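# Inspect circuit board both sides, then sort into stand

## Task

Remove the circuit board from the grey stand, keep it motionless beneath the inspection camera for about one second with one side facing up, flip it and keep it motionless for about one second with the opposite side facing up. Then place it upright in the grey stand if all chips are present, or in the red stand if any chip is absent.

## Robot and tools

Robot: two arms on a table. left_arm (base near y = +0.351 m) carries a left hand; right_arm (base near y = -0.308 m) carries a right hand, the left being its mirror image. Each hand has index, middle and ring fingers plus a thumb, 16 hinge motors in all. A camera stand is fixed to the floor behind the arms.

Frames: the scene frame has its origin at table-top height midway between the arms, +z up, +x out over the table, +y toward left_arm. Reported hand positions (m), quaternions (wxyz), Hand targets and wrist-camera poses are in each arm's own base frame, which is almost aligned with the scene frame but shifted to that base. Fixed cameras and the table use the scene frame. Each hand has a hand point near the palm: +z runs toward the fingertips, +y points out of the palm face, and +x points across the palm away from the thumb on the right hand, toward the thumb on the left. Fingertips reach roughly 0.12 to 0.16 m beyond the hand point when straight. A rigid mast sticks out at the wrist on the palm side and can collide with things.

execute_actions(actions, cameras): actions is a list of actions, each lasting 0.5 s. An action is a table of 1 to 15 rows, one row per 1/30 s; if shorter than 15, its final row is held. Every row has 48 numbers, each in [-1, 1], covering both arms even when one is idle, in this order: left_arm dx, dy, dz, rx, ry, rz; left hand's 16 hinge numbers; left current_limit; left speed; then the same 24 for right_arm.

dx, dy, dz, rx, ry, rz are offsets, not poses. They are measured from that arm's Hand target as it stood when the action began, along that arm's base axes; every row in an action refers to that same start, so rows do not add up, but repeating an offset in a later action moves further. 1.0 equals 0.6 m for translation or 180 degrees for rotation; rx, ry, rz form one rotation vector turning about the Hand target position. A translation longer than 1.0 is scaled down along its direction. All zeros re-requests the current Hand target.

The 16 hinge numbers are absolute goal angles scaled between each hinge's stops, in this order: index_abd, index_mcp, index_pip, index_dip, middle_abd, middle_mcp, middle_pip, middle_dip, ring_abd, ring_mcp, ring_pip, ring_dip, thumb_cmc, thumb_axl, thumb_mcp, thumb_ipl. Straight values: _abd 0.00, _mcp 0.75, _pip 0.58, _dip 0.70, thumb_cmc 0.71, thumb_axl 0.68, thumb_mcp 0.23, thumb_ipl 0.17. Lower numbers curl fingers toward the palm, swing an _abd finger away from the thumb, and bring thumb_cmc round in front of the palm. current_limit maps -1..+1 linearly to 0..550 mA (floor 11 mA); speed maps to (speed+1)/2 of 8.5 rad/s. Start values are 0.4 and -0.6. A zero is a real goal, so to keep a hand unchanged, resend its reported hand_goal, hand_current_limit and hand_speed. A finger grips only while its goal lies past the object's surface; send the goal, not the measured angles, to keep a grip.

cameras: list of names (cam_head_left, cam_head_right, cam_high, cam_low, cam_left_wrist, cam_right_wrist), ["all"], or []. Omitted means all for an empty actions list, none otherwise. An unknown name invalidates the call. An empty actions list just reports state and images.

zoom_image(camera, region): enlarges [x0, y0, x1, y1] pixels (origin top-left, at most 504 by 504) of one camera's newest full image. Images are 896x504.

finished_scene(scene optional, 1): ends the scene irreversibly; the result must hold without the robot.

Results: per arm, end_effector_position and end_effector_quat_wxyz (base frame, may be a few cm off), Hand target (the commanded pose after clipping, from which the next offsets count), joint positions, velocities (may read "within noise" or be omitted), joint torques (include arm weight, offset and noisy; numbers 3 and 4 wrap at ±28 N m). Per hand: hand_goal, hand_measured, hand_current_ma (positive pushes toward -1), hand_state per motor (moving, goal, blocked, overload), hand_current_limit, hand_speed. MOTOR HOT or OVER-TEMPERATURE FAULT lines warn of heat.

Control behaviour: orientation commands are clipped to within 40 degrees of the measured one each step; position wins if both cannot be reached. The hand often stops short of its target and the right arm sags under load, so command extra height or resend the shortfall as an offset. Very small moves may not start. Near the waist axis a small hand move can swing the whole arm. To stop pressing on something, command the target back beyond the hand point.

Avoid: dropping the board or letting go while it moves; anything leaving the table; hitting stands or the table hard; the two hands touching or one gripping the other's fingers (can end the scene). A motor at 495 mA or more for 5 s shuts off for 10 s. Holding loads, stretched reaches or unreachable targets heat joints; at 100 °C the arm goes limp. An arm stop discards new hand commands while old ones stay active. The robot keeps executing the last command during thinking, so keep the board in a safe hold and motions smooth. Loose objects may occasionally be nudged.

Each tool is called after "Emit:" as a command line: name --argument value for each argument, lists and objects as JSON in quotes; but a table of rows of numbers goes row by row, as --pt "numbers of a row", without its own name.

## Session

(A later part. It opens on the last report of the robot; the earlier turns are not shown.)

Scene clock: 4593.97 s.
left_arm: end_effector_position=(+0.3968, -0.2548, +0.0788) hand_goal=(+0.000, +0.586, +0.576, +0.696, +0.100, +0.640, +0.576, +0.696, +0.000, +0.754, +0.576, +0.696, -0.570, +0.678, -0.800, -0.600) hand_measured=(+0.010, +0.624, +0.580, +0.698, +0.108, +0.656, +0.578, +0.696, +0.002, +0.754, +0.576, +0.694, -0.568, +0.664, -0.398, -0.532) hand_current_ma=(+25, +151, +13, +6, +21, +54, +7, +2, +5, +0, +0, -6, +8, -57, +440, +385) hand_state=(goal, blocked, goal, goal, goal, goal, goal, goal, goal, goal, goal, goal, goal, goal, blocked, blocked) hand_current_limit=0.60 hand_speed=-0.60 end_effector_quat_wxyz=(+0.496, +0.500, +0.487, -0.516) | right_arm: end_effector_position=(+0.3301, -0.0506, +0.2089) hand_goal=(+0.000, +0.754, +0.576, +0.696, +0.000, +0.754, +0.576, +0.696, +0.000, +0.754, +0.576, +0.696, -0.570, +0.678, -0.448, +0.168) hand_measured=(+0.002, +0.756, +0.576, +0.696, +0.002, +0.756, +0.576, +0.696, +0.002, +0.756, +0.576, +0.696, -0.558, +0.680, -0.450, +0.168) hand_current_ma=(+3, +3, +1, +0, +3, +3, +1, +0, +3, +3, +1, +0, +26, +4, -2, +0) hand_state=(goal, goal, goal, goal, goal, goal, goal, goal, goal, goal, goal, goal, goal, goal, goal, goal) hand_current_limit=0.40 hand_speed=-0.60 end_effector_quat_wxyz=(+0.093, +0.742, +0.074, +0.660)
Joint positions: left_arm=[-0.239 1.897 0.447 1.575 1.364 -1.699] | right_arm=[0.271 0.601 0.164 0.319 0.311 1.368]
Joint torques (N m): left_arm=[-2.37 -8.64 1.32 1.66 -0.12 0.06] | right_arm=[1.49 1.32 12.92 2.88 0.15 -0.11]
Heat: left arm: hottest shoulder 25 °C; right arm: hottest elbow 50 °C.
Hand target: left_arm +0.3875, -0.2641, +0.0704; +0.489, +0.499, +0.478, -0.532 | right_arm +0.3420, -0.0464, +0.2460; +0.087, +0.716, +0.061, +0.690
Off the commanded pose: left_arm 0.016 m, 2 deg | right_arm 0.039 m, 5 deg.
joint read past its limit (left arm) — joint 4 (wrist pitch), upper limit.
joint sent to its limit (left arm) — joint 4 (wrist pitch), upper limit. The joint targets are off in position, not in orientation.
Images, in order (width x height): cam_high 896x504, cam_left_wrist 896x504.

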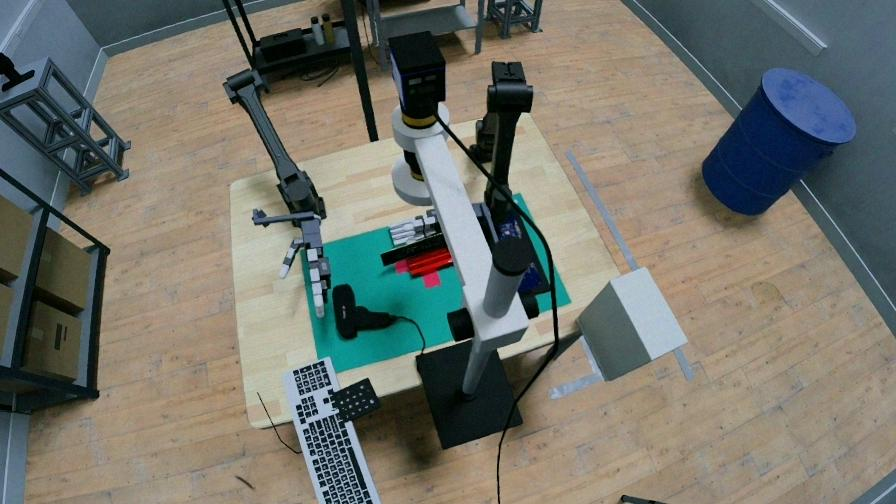

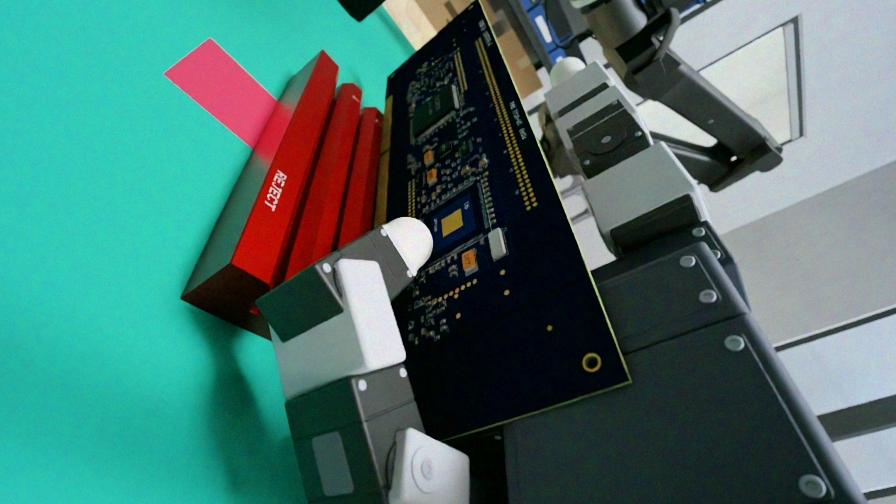

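Emit:
execute_actions --actions '[[[0,0.0,-0.004,0,0.0,-0.004,0,0.615,0.576,0.696,0.1,0.635,0.576,0.696,0,0.754,0.576,0.696,-0.571,0.678,-0.8,-0.6,0.5,-0.6,0,0,0,0,0,0,0,0.754,0.576,0.696,0,0.754,0.576,0.696,0,0.754,0.576,0.696,-0.571,0.678,-0.449,0.168,0.4,-0.6]]]' --cameras '["cam_left_wrist","cam_high"]'

Emit:
zoom_image --camera "cam_left_wrist" --region '[280, 75, 390, 205]'

Emit:
zoom_image --camera "cam_high" --region '[380, 230, 450, 285]'

Emit:
zoom_image --camera "cam_left_wrist" --region '[340, 180, 400, 240]'

Scene clock: 4613.77 s.
left_arm: end_effector_position=(+0.3960, -0.2552, +0.0793) hand_goal=(+0.000, +0.616, +0.576, +0.696, +0.100, +0.636, +0.576, +0.696, +0.000, +0.754, +0.576, +0.696, -0.570, +0.678, -0.800, -0.600) hand_measured=(+0.010, +0.628, +0.580, +0.698, +0.108, +0.656, +0.578, +0.696, +0.002, +0.754, +0.576, +0.694, -0.568, +0.664, -0.398, -0.532) hand_current_ma=(+25, +40, +13, +6, +21, +73, +7, +2, +5, +0, +0, -6, +8, -57, +413, +385) hand_state=(goal, goal, goal, goal, goal, blocked, goal, goal, goal, goal, goal, goal, goal, goal, blocked, blocked) hand_current_limit=0.50 hand_speed=-0.60 end_effector_quat_wxyz=(+0.498, +0.505, +0.482, -0.514) | right_arm: end_effector_position=(+0.3301, -0.0506, +0.2089) hand_goal=(+0.000, +0.754, +0.576, +0.696, +0.000, +0.754, +0.576, +0.696, +0.000, +0.754, +0.576, +0.696, -0.570, +0.678, -0.448, +0.168) hand_measured=(+0.002, +0.756, +0.576, +0.696, +0.002, +0.756, +0.576, +0.696, +0.002, +0.756, +0.576, +0.696, -0.558, +0.680, -0.450, +0.168) hand_current_ma=(+3, +3, +1, +0, +3, +3, +1, +0, +3, +3, +1, +0, +26, +4, -2, +0) hand_state=(goal, goal, goal, goal, goal, goal, goal, goal, goal, goal, goal, goal, goal, goal, goal, goal) hand_current_limit=0.40 hand_speed=-0.60 end_effector_quat_wxyz=(+0.093, +0.742, +0.074, +0.660)
Joint positions: left_arm=[-0.239 1.898 0.447 1.576 1.37 -1.687] | right_arm=[0.271 0.601 0.164 0.319 0.311 1.368]
Joint torques (N m): left_arm=[-2.02 -8.06 1.72 1.65 0.36 0.04] | right_arm=[0.73 1.44 12.9 2.91 0.1 -0.14]
Heat: left arm: hottest shoulder 25 °C; right arm: hottest elbow 50 °C.
Hand target: left_arm +0.3875, -0.2641, +0.0680; +0.485, +0.502, +0.475, -0.535 | right_arm +0.3420, -0.0464, +0.2460; +0.087, +0.716, +0.061, +0.690
Off the commanded pose: left_arm 0.017 m, 3 deg | right_arm 0.039 m, 5 deg.
joint read past its limit (left arm) — joint 4 (wrist pitch), upper limit.
joint sent to its limit (left arm) — joint 4 (wrist pitch), upper limit. The joint targets are off in position, not in orientation.
Images, in order (width x height): cam_high 896x504, cam_left_wrist 896x504.

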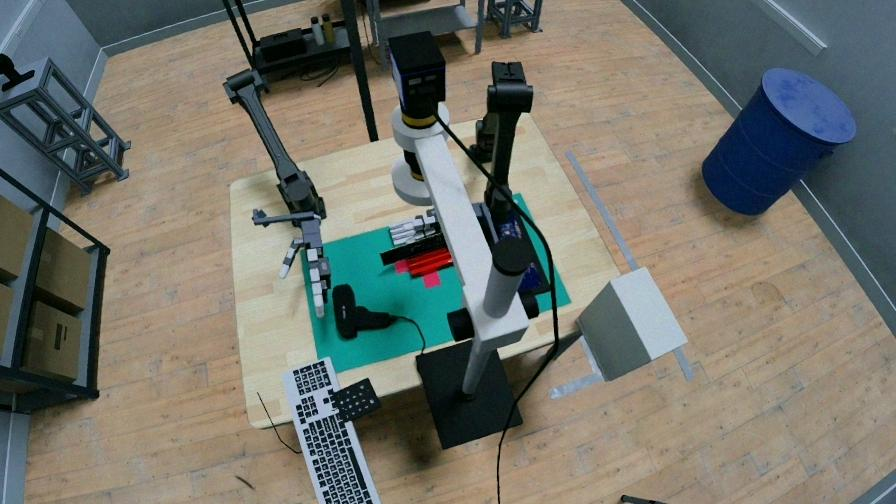

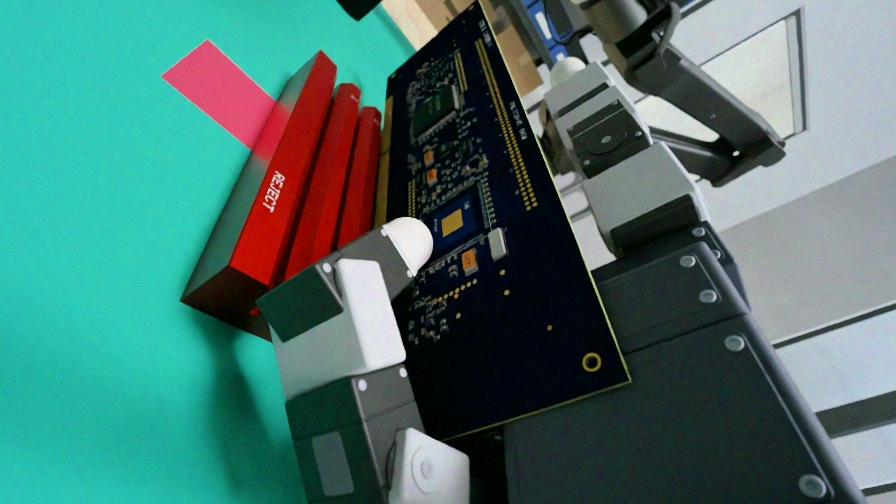

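Scaled by 3.877 from the camera's 896x504 image, which has a finer 1280x720 frame.

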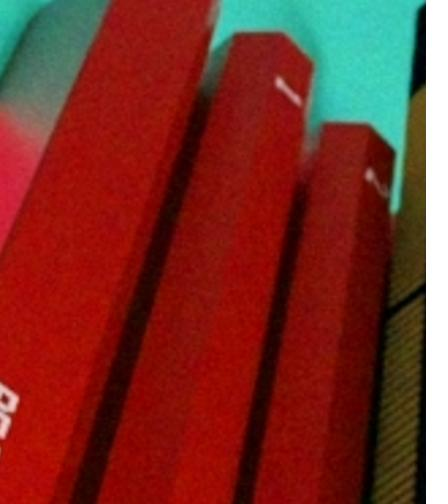

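Scaled by 7.200 from the camera's 896x504 image, which has a finer 1280x720 frame.

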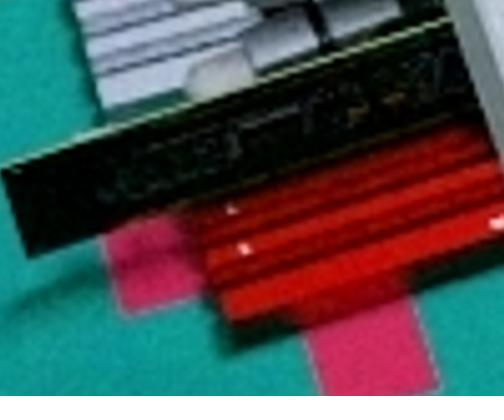

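Scaled by 8.400 from the camera's 896x504 image, which has a finer 1280x720 frame.

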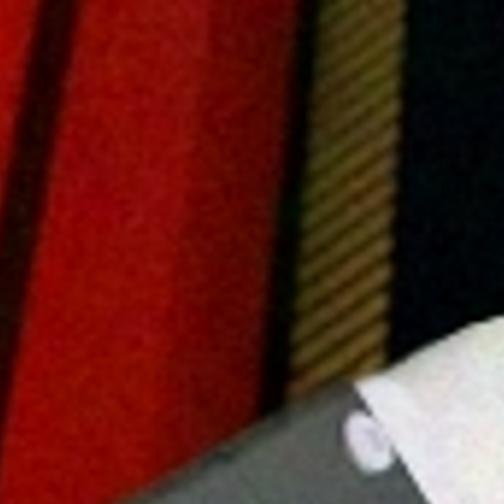

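Emit:
execute_actions --actions '[[[0,0.0,-0.008,0,0.003,0.0,0,0.62,0.576,0.696,0.1,0.635,0.576,0.696,0,0.754,0.576,0.696,-0.571,0.678,-0.8,-0.6,0.5,-0.6,0,0,0,0,0,0,0,0.754,0.576,0.696,0,0.754,0.576,0.696,0,0.754,0.576,0.696,-0.571,0.678,-0.449,0.168,0.4,-0.6]]]' --cameras '["cam_left_wrist","cam_high","cam_low"]'

Emit:
zoom_image --camera "cam_left_wrist" --region '[280, 75, 390, 205]'

Emit:
zoom_image --camera "cam_high" --region '[380, 230, 450, 285]'

Emit:
zoom_image --camera "cam_left_wrist" --region '[340, 180, 400, 240]'

Emit:
zoom_image --camera "cam_low" --region '[440, 240, 520, 295]'

Scene clock: 4621.73 s.
left_arm: end_effector_position=(+0.3957, -0.2553, +0.0794) hand_goal=(+0.000, +0.620, +0.576, +0.696, +0.100, +0.636, +0.576, +0.696, +0.000, +0.754, +0.576, +0.696, -0.570, +0.678, -0.800, -0.600) hand_measured=(+0.010, +0.628, +0.580, +0.698, +0.108, +0.656, +0.578, +0.696, +0.002, +0.754, +0.576, +0.694, -0.568, +0.664, -0.398, -0.532) hand_current_ma=(+25, +25, +13, +6, +21, +73, +7, +2, +5, +0, +0, -6, +8, -57, +412, +385) hand_state=(goal, goal, goal, goal, goal, blocked, goal, goal, goal, goal, goal, goal, goal, goal, blocked, blocked) hand_current_limit=0.50 hand_speed=-0.60 end_effector_quat_wxyz=(+0.498, +0.506, +0.481, -0.514) | right_arm: end_effector_position=(+0.3301, -0.0506, +0.2089) hand_goal=(+0.000, +0.754, +0.576, +0.696, +0.000, +0.754, +0.576, +0.696, +0.000, +0.754, +0.576, +0.696, -0.570, +0.678, -0.448, +0.168) hand_measured=(+0.002, +0.756, +0.576, +0.696, +0.002, +0.756, +0.576, +0.696, +0.002, +0.756, +0.576, +0.696, -0.558, +0.680, -0.450, +0.168) hand_current_ma=(+3, +3, +1, +0, +3, +3, +1, +0, +3, +3, +1, +0, +26, +4, -2, +0) hand_state=(goal, goal, goal, goal, goal, goal, goal, goal, goal, goal, goal, goal, goal, goal, goal, goal) hand_current_limit=0.40 hand_speed=-0.60 end_effector_quat_wxyz=(+0.093, +0.742, +0.074, +0.660)
Joint positions: left_arm=[-0.239 1.898 0.447 1.576 1.372 -1.686] | right_arm=[0.271 0.601 0.164 0.319 0.311 1.368]
Joint torques (N m): left_arm=[-2.02 -7.18 1.8 1.63 0.32 0.03] | right_arm=[1.08 1.49 13 2.99 0.1 -0.14]
Heat: left arm: hottest shoulder 25 °C; right arm: hottest elbow 50 °C.
Hand target: left_arm +0.3875, -0.2641, +0.0632; +0.483, +0.500, +0.477, -0.538 | right_arm +0.3420, -0.0464, +0.2460; +0.087, +0.716, +0.061, +0.690
Off the commanded pose: left_arm 0.020 m, 3 deg | right_arm 0.039 m, 5 deg.
joint read past its limit (left arm) — joint 4 (wrist pitch), upper limit.
joint sent to its limit (left arm) — joint 4 (wrist pitch), upper limit. The joint targets are off in position, not in orientation.
Images, in order (width x height): cam_high 896x504, cam_low 896x504, cam_left_wrist 896x504.

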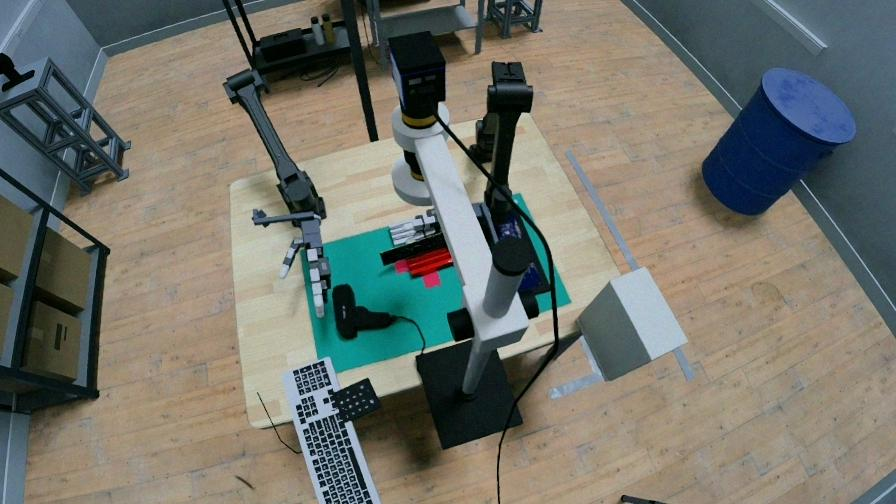

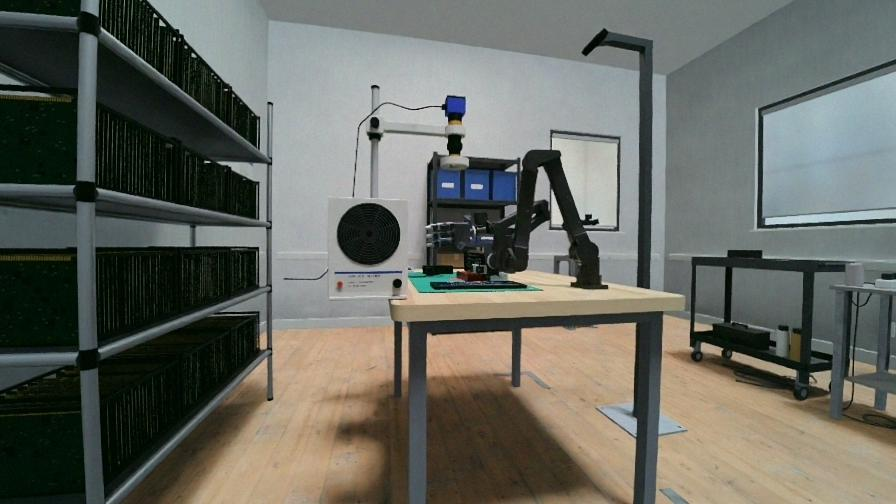

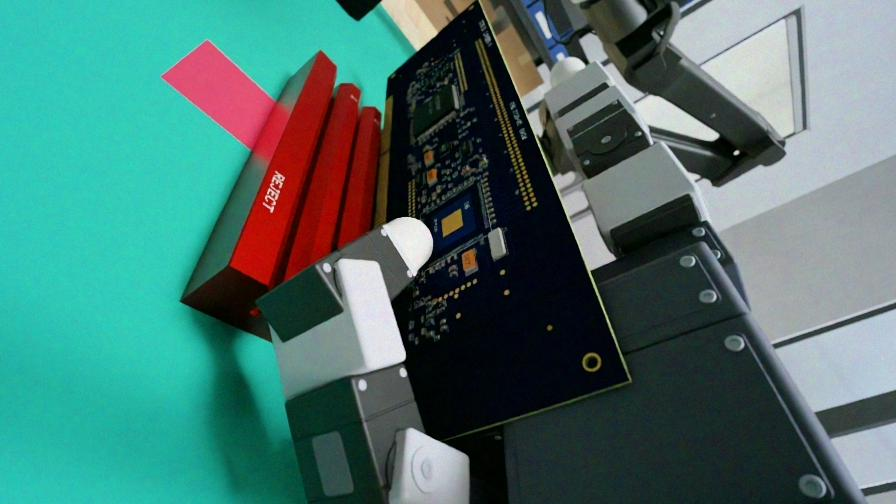

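Scaled by 3.877 from the camera's 896x504 image, which has a finer 1280x720 frame.

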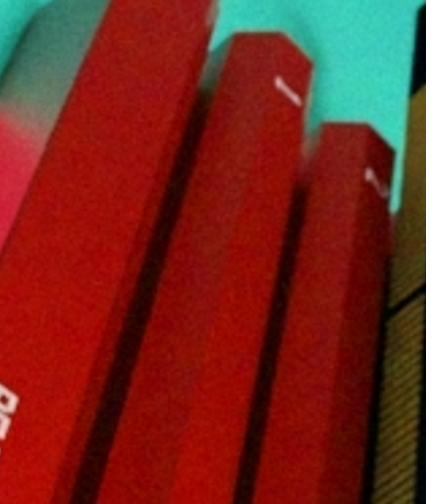

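Scaled by 7.200 from the camera's 896x504 image, which has a finer 1280x720 frame.

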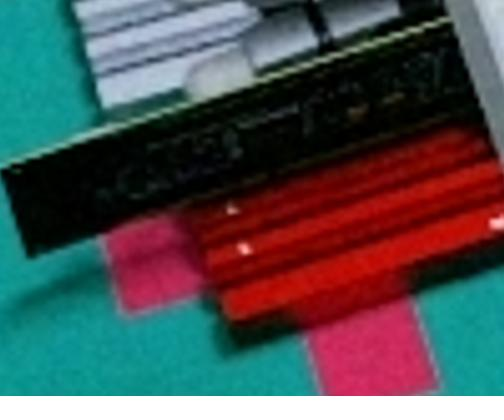

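Scaled by 8.400 from the camera's 896x504 image, which has a finer 1280x720 frame.

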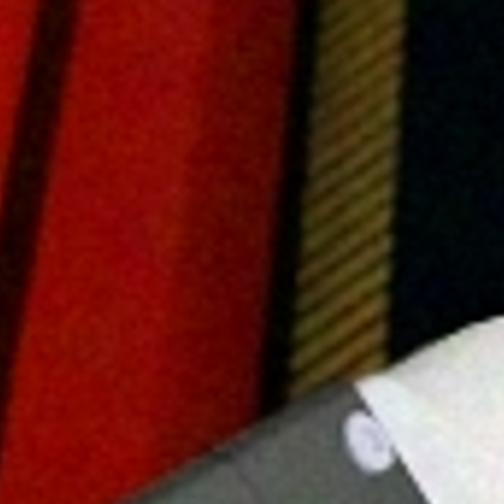

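Scaled by 6.300 from the camera's 896x504 image, which has a finer 1280x720 frame.

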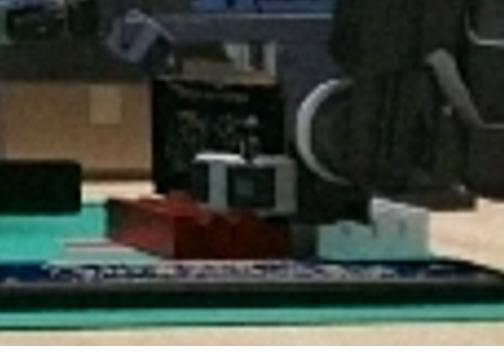

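Emit:
execute_actions --actions '[[[0,0.0,0.03,0,0.0,0.0,0,0.655,0.576,0.696,0.1,0.63,0.576,0.696,0,0.754,0.576,0.696,-0.571,0.678,-0.8,-0.6,0.6,-0.6,0,0,0,0,0,0,0,0.754,0.576,0.696,0,0.754,0.576,0.696,0,0.754,0.576,0.696,-0.571,0.678,-0.449,0.168,0.4,-0.6]]]' --cameras '["cam_left_wrist","cam_high","cam_low"]'

Emit:
zoom_image --camera "cam_left_wrist" --region '[280, 75, 390, 205]'

Emit:
zoom_image --camera "cam_high" --region '[380, 230, 450, 285]'

Emit:
zoom_image --camera "cam_left_wrist" --region '[340, 180, 400, 240]'

Emit:
zoom_image --camera "cam_low" --region '[450, 240, 510, 290]'

Scene clock: 4635.83 s.
left_arm: end_effector_position=(+0.3954, -0.2554, +0.0791) hand_goal=(+0.000, +0.656, +0.576, +0.696, +0.100, +0.630, +0.576, +0.696, +0.000, +0.754, +0.576, +0.696, -0.570, +0.678, -0.800, -0.600) hand_measured=(+0.010, +0.654, +0.578, +0.698, +0.108, +0.656, +0.578, +0.696, +0.002, +0.754, +0.576, +0.694, -0.568, +0.664, -0.398, -0.532) hand_current_ma=(+25, -8, +7, +6, +21, +98, +7, +2, +5, +0, +0, -6, +8, -57, +440, +385) hand_state=(goal, goal, goal, goal, goal, blocked, goal, goal, goal, goal, goal, goal, goal, goal, blocked, blocked) hand_current_limit=0.60 hand_speed=-0.60 end_effector_quat_wxyz=(+0.493, +0.501, +0.486, -0.520) | right_arm: end_effector_position=(+0.3301, -0.0506, +0.2089) hand_goal=(+0.000, +0.754, +0.576, +0.696, +0.000, +0.754, +0.576, +0.696, +0.000, +0.754, +0.576, +0.696, -0.570, +0.678, -0.448, +0.168) hand_measured=(+0.002, +0.756, +0.576, +0.696, +0.002, +0.756, +0.576, +0.696, +0.002, +0.756, +0.576, +0.696, -0.558, +0.680, -0.450, +0.168) hand_current_ma=(+3, +3, +1, +0, +3, +3, +1, +0, +3, +3, +1, +0, +26, +4, -2, +0) hand_state=(goal, goal, goal, goal, goal, goal, goal, goal, goal, goal, goal, goal, goal, goal, goal, goal) hand_current_limit=0.40 hand_speed=-0.60 end_effector_quat_wxyz=(+0.093, +0.742, +0.074, +0.660)
Joint positions: left_arm=[-0.239 1.894 0.447 1.575 1.372 -1.709] | right_arm=[0.271 0.601 0.164 0.319 0.311 1.368]
Joint torques (N m): left_arm=[-2.02 -10.99 1.59 1.66 0.3 -0.18] | right_arm=[1.03 1.55 12.9 2.89 0.11 -0.17]
Heat: left arm: hottest shoulder 25 °C; right arm: hottest elbow 50 °C.
Hand target: left_arm +0.3875, -0.2641, +0.0812; +0.483, +0.500, +0.477, -0.538 | right_arm +0.3420, -0.0464, +0.2460; +0.087, +0.716, +0.061, +0.690
Off the commanded pose: left_arm 0.012 m, 3 deg | right_arm 0.039 m, 5 deg.
joint read past its limit (left arm) — joint 4 (wrist pitch), upper limit.
joint sent to its limit (left arm) — joint 4 (wrist pitch), upper limit. The joint targets are off in position, not in orientation.
Images, in order (width x height): cam_high 896x504, cam_low 896x504, cam_left_wrist 896x504.

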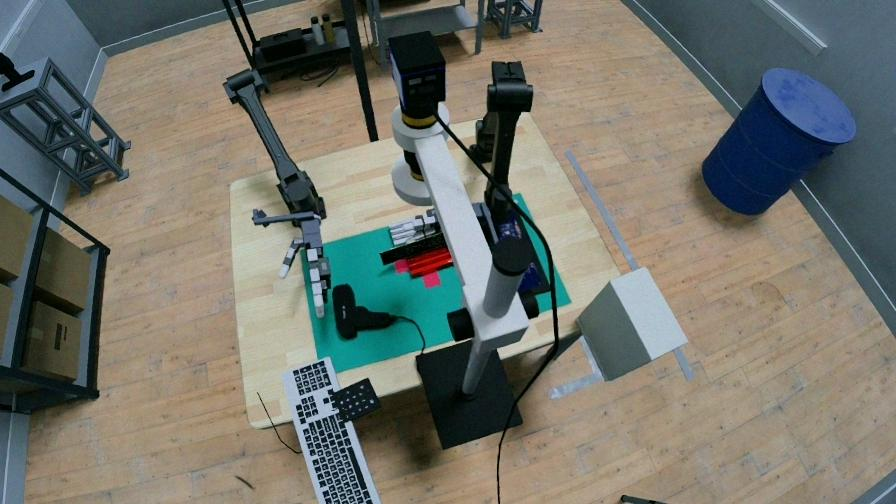

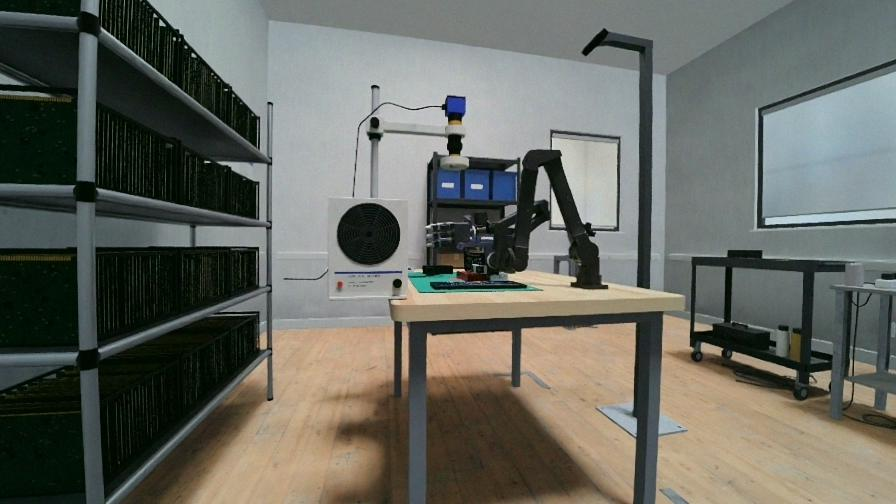

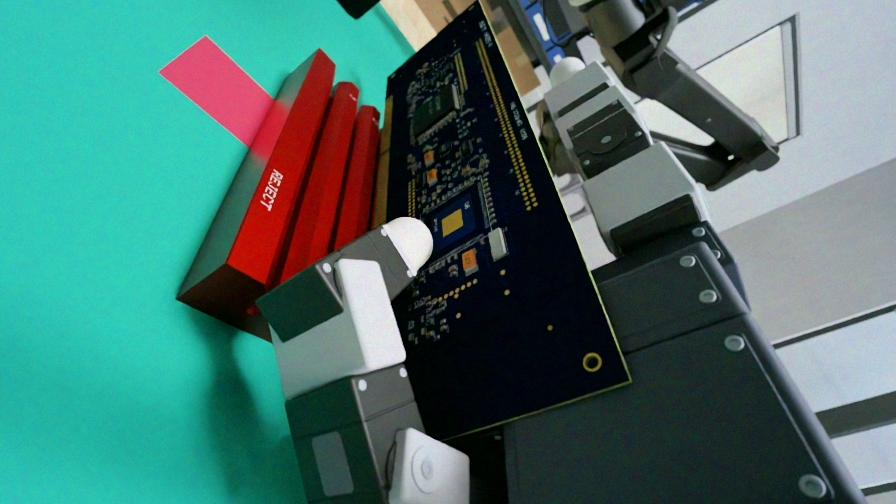

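Scaled by 3.877 from the camera's 896x504 image, which has a finer 1280x720 frame.

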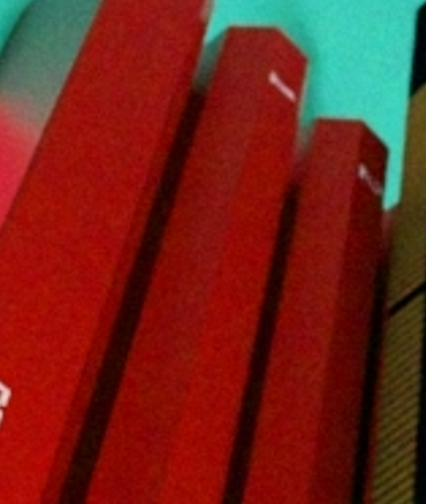

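Scaled by 7.200 from the camera's 896x504 image, which has a finer 1280x720 frame.

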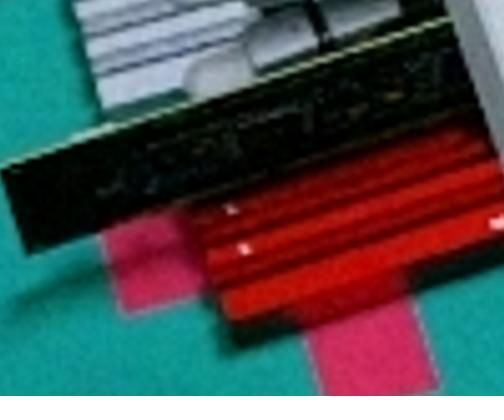

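Scaled by 8.400 from the camera's 896x504 image, which has a finer 1280x720 frame.

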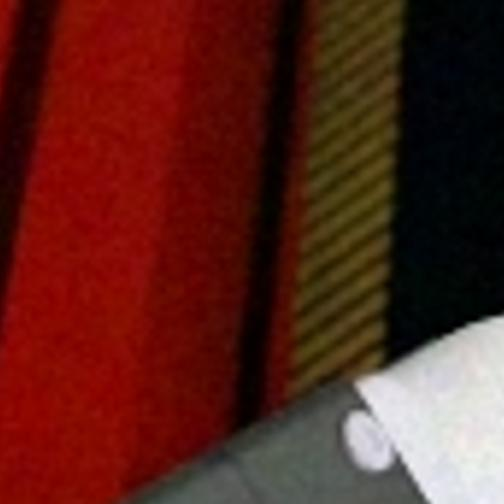

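Scaled by 8.400 from the camera's 896x504 image, which has a finer 1280x720 frame.

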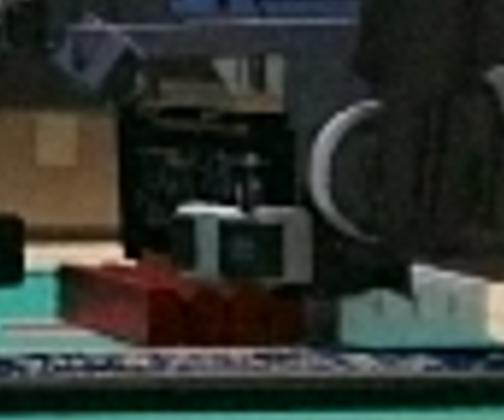

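Emit:
execute_actions --actions '[[[0,0.0,0.008,0,0.0,0.0,0,0.645,0.576,0.696,0.1,0.63,0.576,0.696,0,0.754,0.576,0.696,-0.571,0.678,-0.8,-0.6,0.6,-0.6,0,0,0,0,0,0,0,0.754,0.576,0.696,0,0.754,0.576,0.696,0,0.754,0.576,0.696,-0.571,0.678,-0.449,0.168,0.4,-0.6],[0.007,0.0,0.015,0,0.0,0.0,0,0.645,0.576,0.696,0.1,0.63,0.576,0.696,0,0.754,0.576,0.696,-0.571,0.678,-0.8,-0.6,0.6,-0.6,0,0,0,0,0,0,0,0.754,0.576,0.696,0,0.754,0.576,0.696,0,0.754,0.576,0.696,-0.571,0.678,-0.449,0.168,0.4,-0.6]],[[0.02,0.0,0.0,0,0.0,-0.0115,0,0.635,0.576,0.696,0.1,0.63,0.576,0.696,0,0.754,0.576,0.696,-0.571,0.678,-0.8,-0.6,0.6,-0.6,0,0,0,0,0,0,0,0.754,0.576,0.696,0,0.754,0.576,0.696,0,0.754,0.576,0.696,-0.571,0.678,-0.449,0.168,0.4,-0.6]]]' --cameras '["cam_left_wrist","cam_high","cam_low"]'

Emit:
zoom_image --camera "cam_left_wrist" --region '[280, 75, 390, 205]'

Emit:
zoom_image --camera "cam_high" --region '[380, 230, 450, 285]'

Emit:
zoom_image --camera "cam_left_wrist" --region '[340, 180, 400, 240]'

Emit:
zoom_image --camera "cam_low" --region '[450, 240, 510, 290]'

Scene clock: 4658.93 s.
left_arm: end_effector_position=(+0.3891, -0.2636, +0.0816) hand_goal=(+0.000, +0.636, +0.576, +0.696, +0.100, +0.630, +0.576, +0.696, +0.000, +0.754, +0.576, +0.696, -0.570, +0.678, -0.800, -0.600) hand_measured=(+0.010, +0.638, +0.578, +0.698, +0.110, +0.656, +0.578, +0.696, +0.002, +0.754, +0.576, +0.694, -0.566, +0.664, -0.398, -0.532) hand_current_ma=(+25, +3, +6, +6, +24, +100, +7, +2, +5, -1, +0, -6, +8, -51, +440, +385) hand_state=(goal, goal, goal, goal, goal, blocked, goal, goal, goal, goal, goal, goal, goal, goal, blocked, blocked) hand_current_limit=0.60 hand_speed=-0.60 end_effector_quat_wxyz=(+0.458, +0.507, +0.482, -0.549) | right_arm: end_effector_position=(+0.3301, -0.0506, +0.2089) hand_goal=(+0.000, +0.754, +0.576, +0.696, +0.000, +0.754, +0.576, +0.696, +0.000, +0.754, +0.576, +0.696, -0.570, +0.678, -0.448, +0.168) hand_measured=(+0.002, +0.756, +0.576, +0.696, +0.002, +0.756, +0.576, +0.696, +0.002, +0.756, +0.576, +0.696, -0.558, +0.680, -0.450, +0.168) hand_current_ma=(+3, +3, +1, +0, +3, +3, +1, +0, +3, +3, +1, +0, +26, +4, -2, +0) hand_state=(goal, goal, goal, goal, goal, goal, goal, goal, goal, goal, goal, goal, goal, goal, goal, goal) hand_current_limit=0.40 hand_speed=-0.60 end_effector_quat_wxyz=(+0.093, +0.742, +0.074, +0.660)
Joint positions: left_arm=[-0.242 1.878 0.47 1.575 1.442 -1.802] | right_arm=[0.271 0.601 0.164 0.319 0.311 1.368]
Joint torques (N m): left_arm=[-0.03 -10.17 4.4 1.54 -0.08 0.02] | right_arm=[1.14 1.26 12.83 2.93 0.12 -0.11]
Heat: left arm: hottest shoulder 25 °C; right arm: hottest elbow 50 °C.
Hand target: left_arm +0.4037, -0.2641, +0.0902; +0.473, +0.508, +0.468, -0.546 | right_arm +0.3420, -0.0464, +0.2460; +0.087, +0.716, +0.061, +0.690
Off the commanded pose: left_arm 0.017 m, 2 deg | right_arm 0.039 m, 5 deg.
joint read past its limit (left arm) — joint 4 (wrist pitch), upper limit.
joint sent to its limit (left arm) — joint 4 (wrist pitch), upper limit. The joint targets are off in position, not in orientation.
Images, in order (width x height): cam_high 896x504, cam_low 896x504, cam_left_wrist 896x504.

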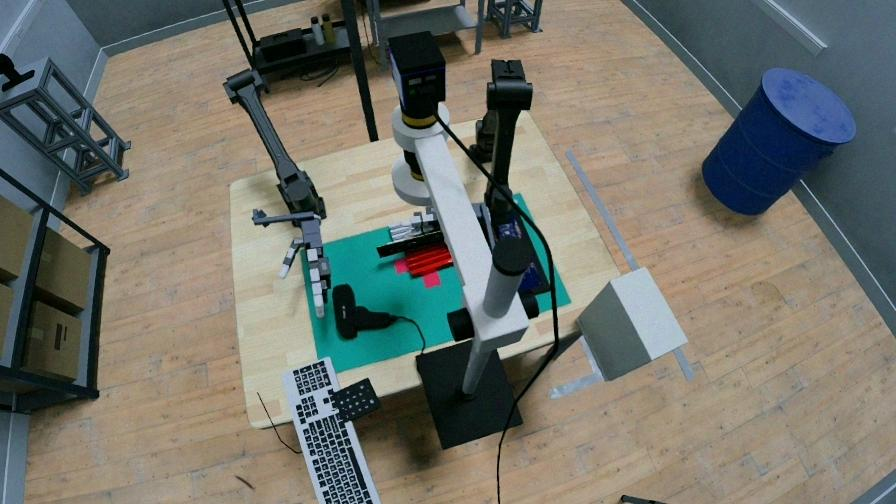

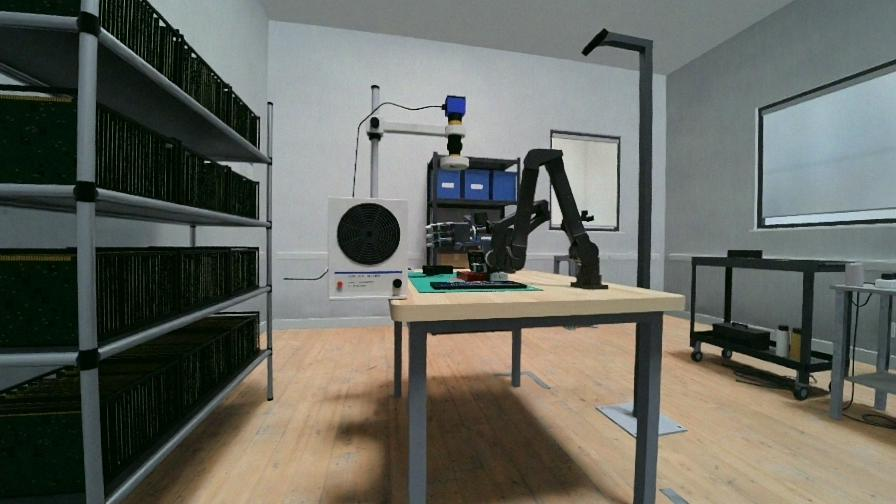

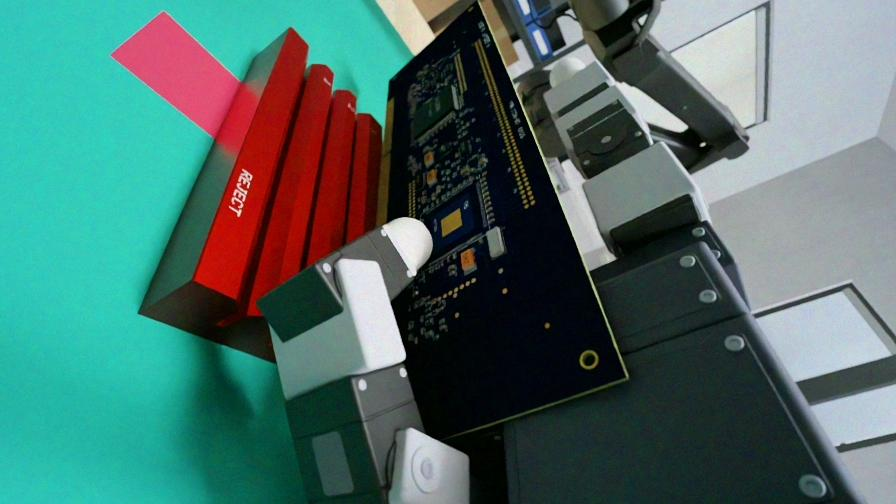

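Scaled by 3.877 from the camera's 896x504 image, which has a finer 1280x720 frame.

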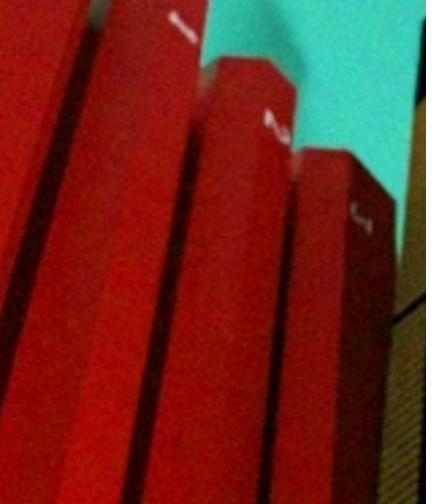

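Scaled by 7.200 from the camera's 896x504 image, which has a finer 1280x720 frame.

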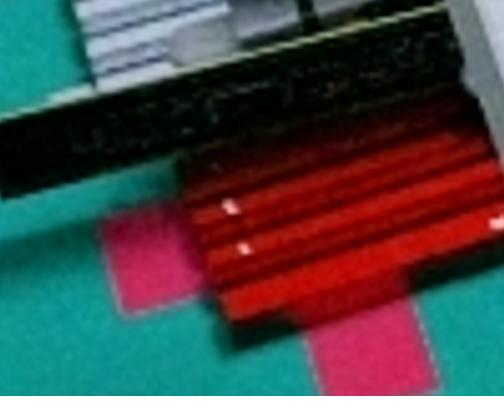

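Scaled by 8.400 from the camera's 896x504 image, which has a finer 1280x720 frame.

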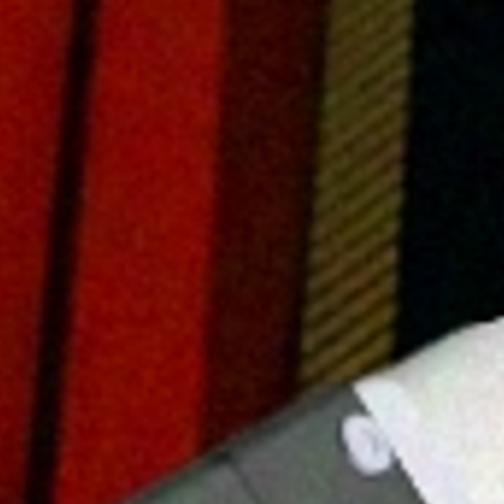

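Scaled by 8.400 from the camera's 896x504 image, which has a finer 1280x720 frame.

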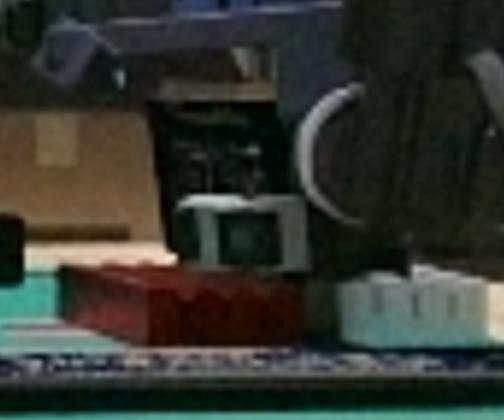

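Emit:
execute_actions --actions '[[[0.008,0.0,0.0,0,-0.01,0.002,0,0.61,0.576,0.696,0.1,0.63,0.576,0.696,0,0.754,0.576,0.696,-0.571,0.678,-0.8,-0.6,0.6,-0.6,0,0,0,0,0,0,0,0.754,0.576,0.696,0,0.754,0.576,0.696,0,0.754,0.576,0.696,-0.571,0.678,-0.449,0.168,0.4,-0.6],[0.018,0.0,0.0,0,-0.02,0.005,0,0.6,0.576,0.696,0.1,0.63,0.576,0.696,0,0.754,0.576,0.696,-0.571,0.678,-0.8,-0.6,0.6,-0.6,0,0,0,0,0,0,0,0.754,0.576,0.696,0,0.754,0.576,0.696,0,0.754,0.576,0.696,-0.571,0.678,-0.449,0.168,0.4,-0.6]]]' --cameras '["cam_left_wrist","cam_high","cam_low"]'

Emit:
zoom_image --camera "cam_left_wrist" --region '[280, 75, 390, 205]'

Emit:
zoom_image --camera "cam_high" --region '[380, 230, 450, 285]'

Emit:
zoom_image --camera "cam_left_wrist" --region '[340, 180, 400, 240]'

Emit:
zoom_image --camera "cam_low" --region '[450, 240, 510, 290]'

Scene clock: 4677.20 s.
left_arm: end_effector_position=(+0.3981, -0.2661, +0.0844) hand_goal=(+0.000, +0.600, +0.576, +0.696, +0.100, +0.630, +0.576, +0.696, +0.000, +0.754, +0.576, +0.696, -0.570, +0.678, -0.800, -0.600) hand_measured=(+0.010, +0.628, +0.578, +0.698, +0.110, +0.656, +0.578, +0.696, +0.002, +0.754, +0.576, +0.694, -0.566, +0.664, -0.398, -0.532) hand_current_ma=(+25, +102, +6, +6, +24, +100, +7, +2, +5, -1, +0, -6, +8, -51, +440, +385) hand_state=(goal, blocked, goal, goal, goal, blocked, goal, goal, goal, goal, goal, goal, goal, goal, blocked, blocked) hand_current_limit=0.60 hand_speed=-0.60 end_effector_quat_wxyz=(+0.472, +0.519, +0.469, -0.537) | right_arm: end_effector_position=(+0.3301, -0.0506, +0.2089) hand_goal=(+0.000, +0.754, +0.576, +0.696, +0.000, +0.754, +0.576, +0.696, +0.000, +0.754, +0.576, +0.696, -0.570, +0.678, -0.448, +0.168) hand_measured=(+0.002, +0.756, +0.576, +0.696, +0.002, +0.756, +0.576, +0.696, +0.002, +0.756, +0.576, +0.696, -0.558, +0.680, -0.450, +0.168) hand_current_ma=(+3, +3, +1, +0, +3, +3, +1, +0, +3, +3, +1, +0, +26, +4, -2, +0) hand_state=(goal, goal, goal, goal, goal, goal, goal, goal, goal, goal, goal, goal, goal, goal, goal, goal) hand_current_limit=0.40 hand_speed=-0.60 end_effector_quat_wxyz=(+0.093, +0.742, +0.074, +0.660)
Joint positions: left_arm=[-0.243 1.894 0.493 1.575 1.441 -1.758] | right_arm=[0.271 0.601 0.164 0.319 0.311 1.368]
Joint torques (N m): left_arm=[0.21 -9.58 4.42 1.55 -0.42 0.22] | right_arm=[1.08 1.26 13.03 2.89 0.11 -0.12]
Heat: left arm: hottest shoulder 25 °C; right arm: hottest elbow 50 °C.
Hand target: left_arm +0.4145, -0.2641, +0.0902; +0.492, +0.522, +0.457, -0.526 | right_arm +0.3420, -0.0464, +0.2460; +0.087, +0.716, +0.061, +0.690
Off the commanded pose: left_arm 0.018 m, 3 deg | right_arm 0.039 m, 5 deg.
joint read past its limit (left arm) — joint 4 (wrist pitch), upper limit.
joint sent to its limit (left arm) — joint 4 (wrist pitch), upper limit. The joint targets are off in position, not in orientation.
Images, in order (width x height): cam_high 896x504, cam_low 896x504, cam_left_wrist 896x504.

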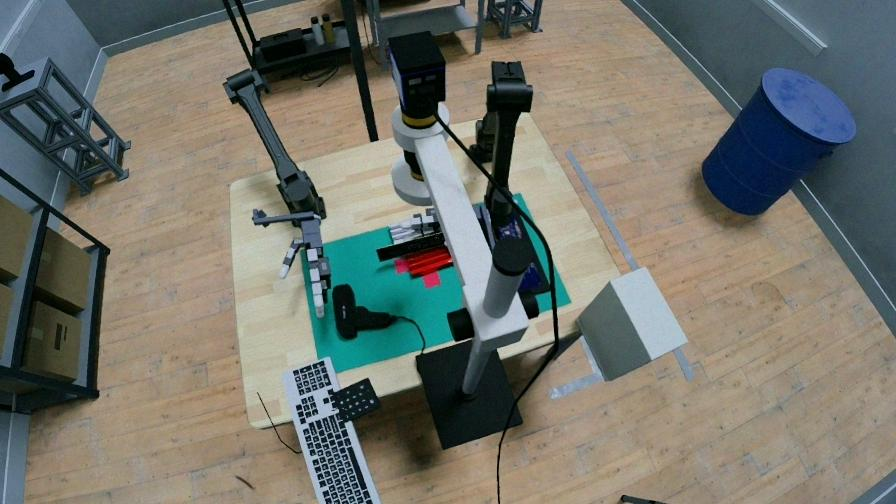

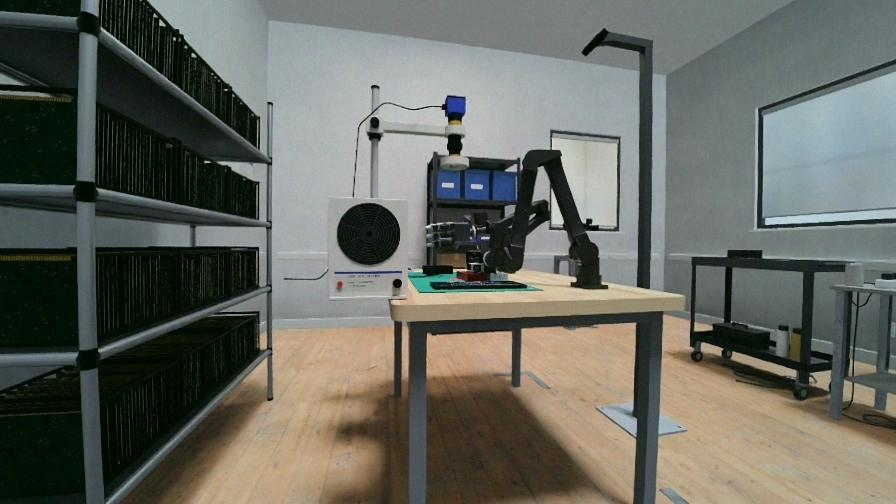

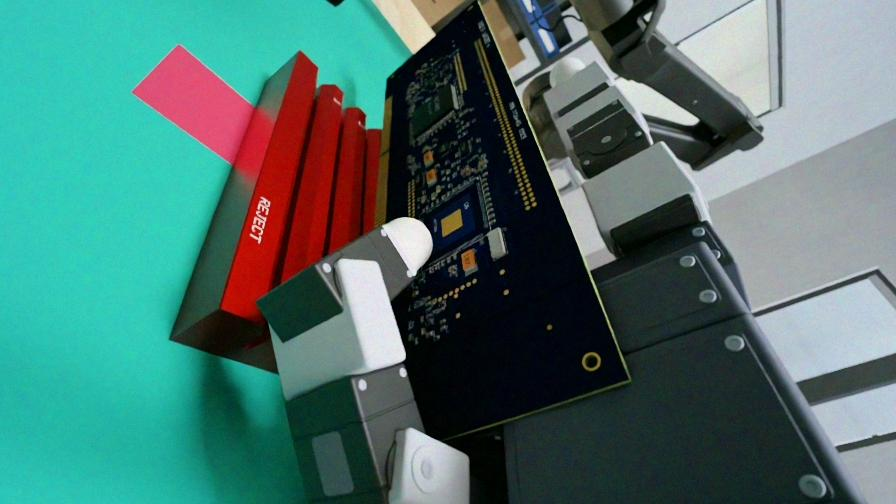

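Scaled by 3.877 from the camera's 896x504 image, which has a finer 1280x720 frame.

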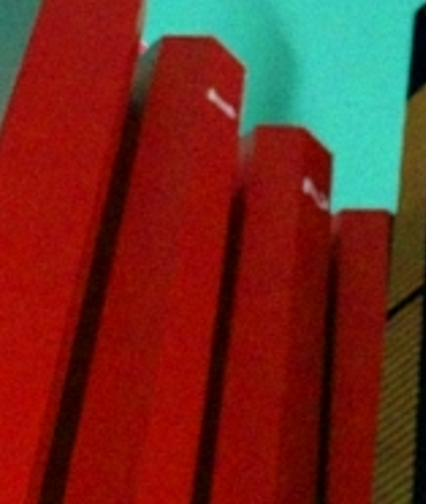

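Scaled by 7.200 from the camera's 896x504 image, which has a finer 1280x720 frame.

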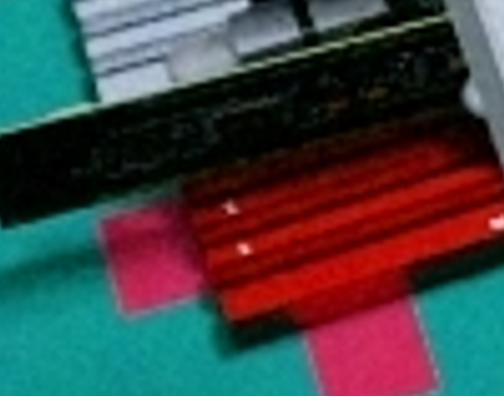

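Scaled by 8.400 from the camera's 896x504 image, which has a finer 1280x720 frame.

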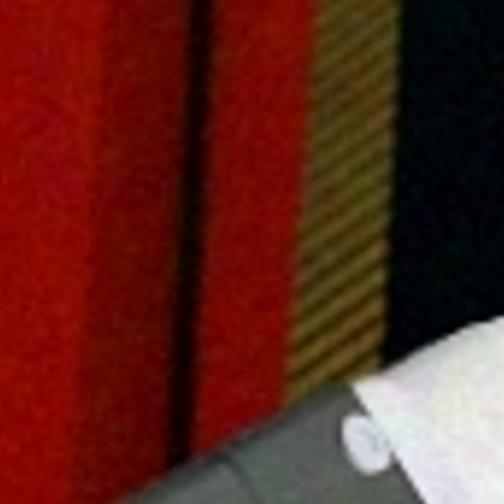

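Scaled by 8.400 from the camera's 896x504 image, which has a finer 1280x720 frame.

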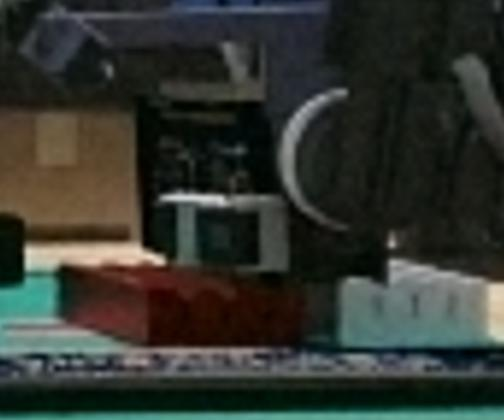

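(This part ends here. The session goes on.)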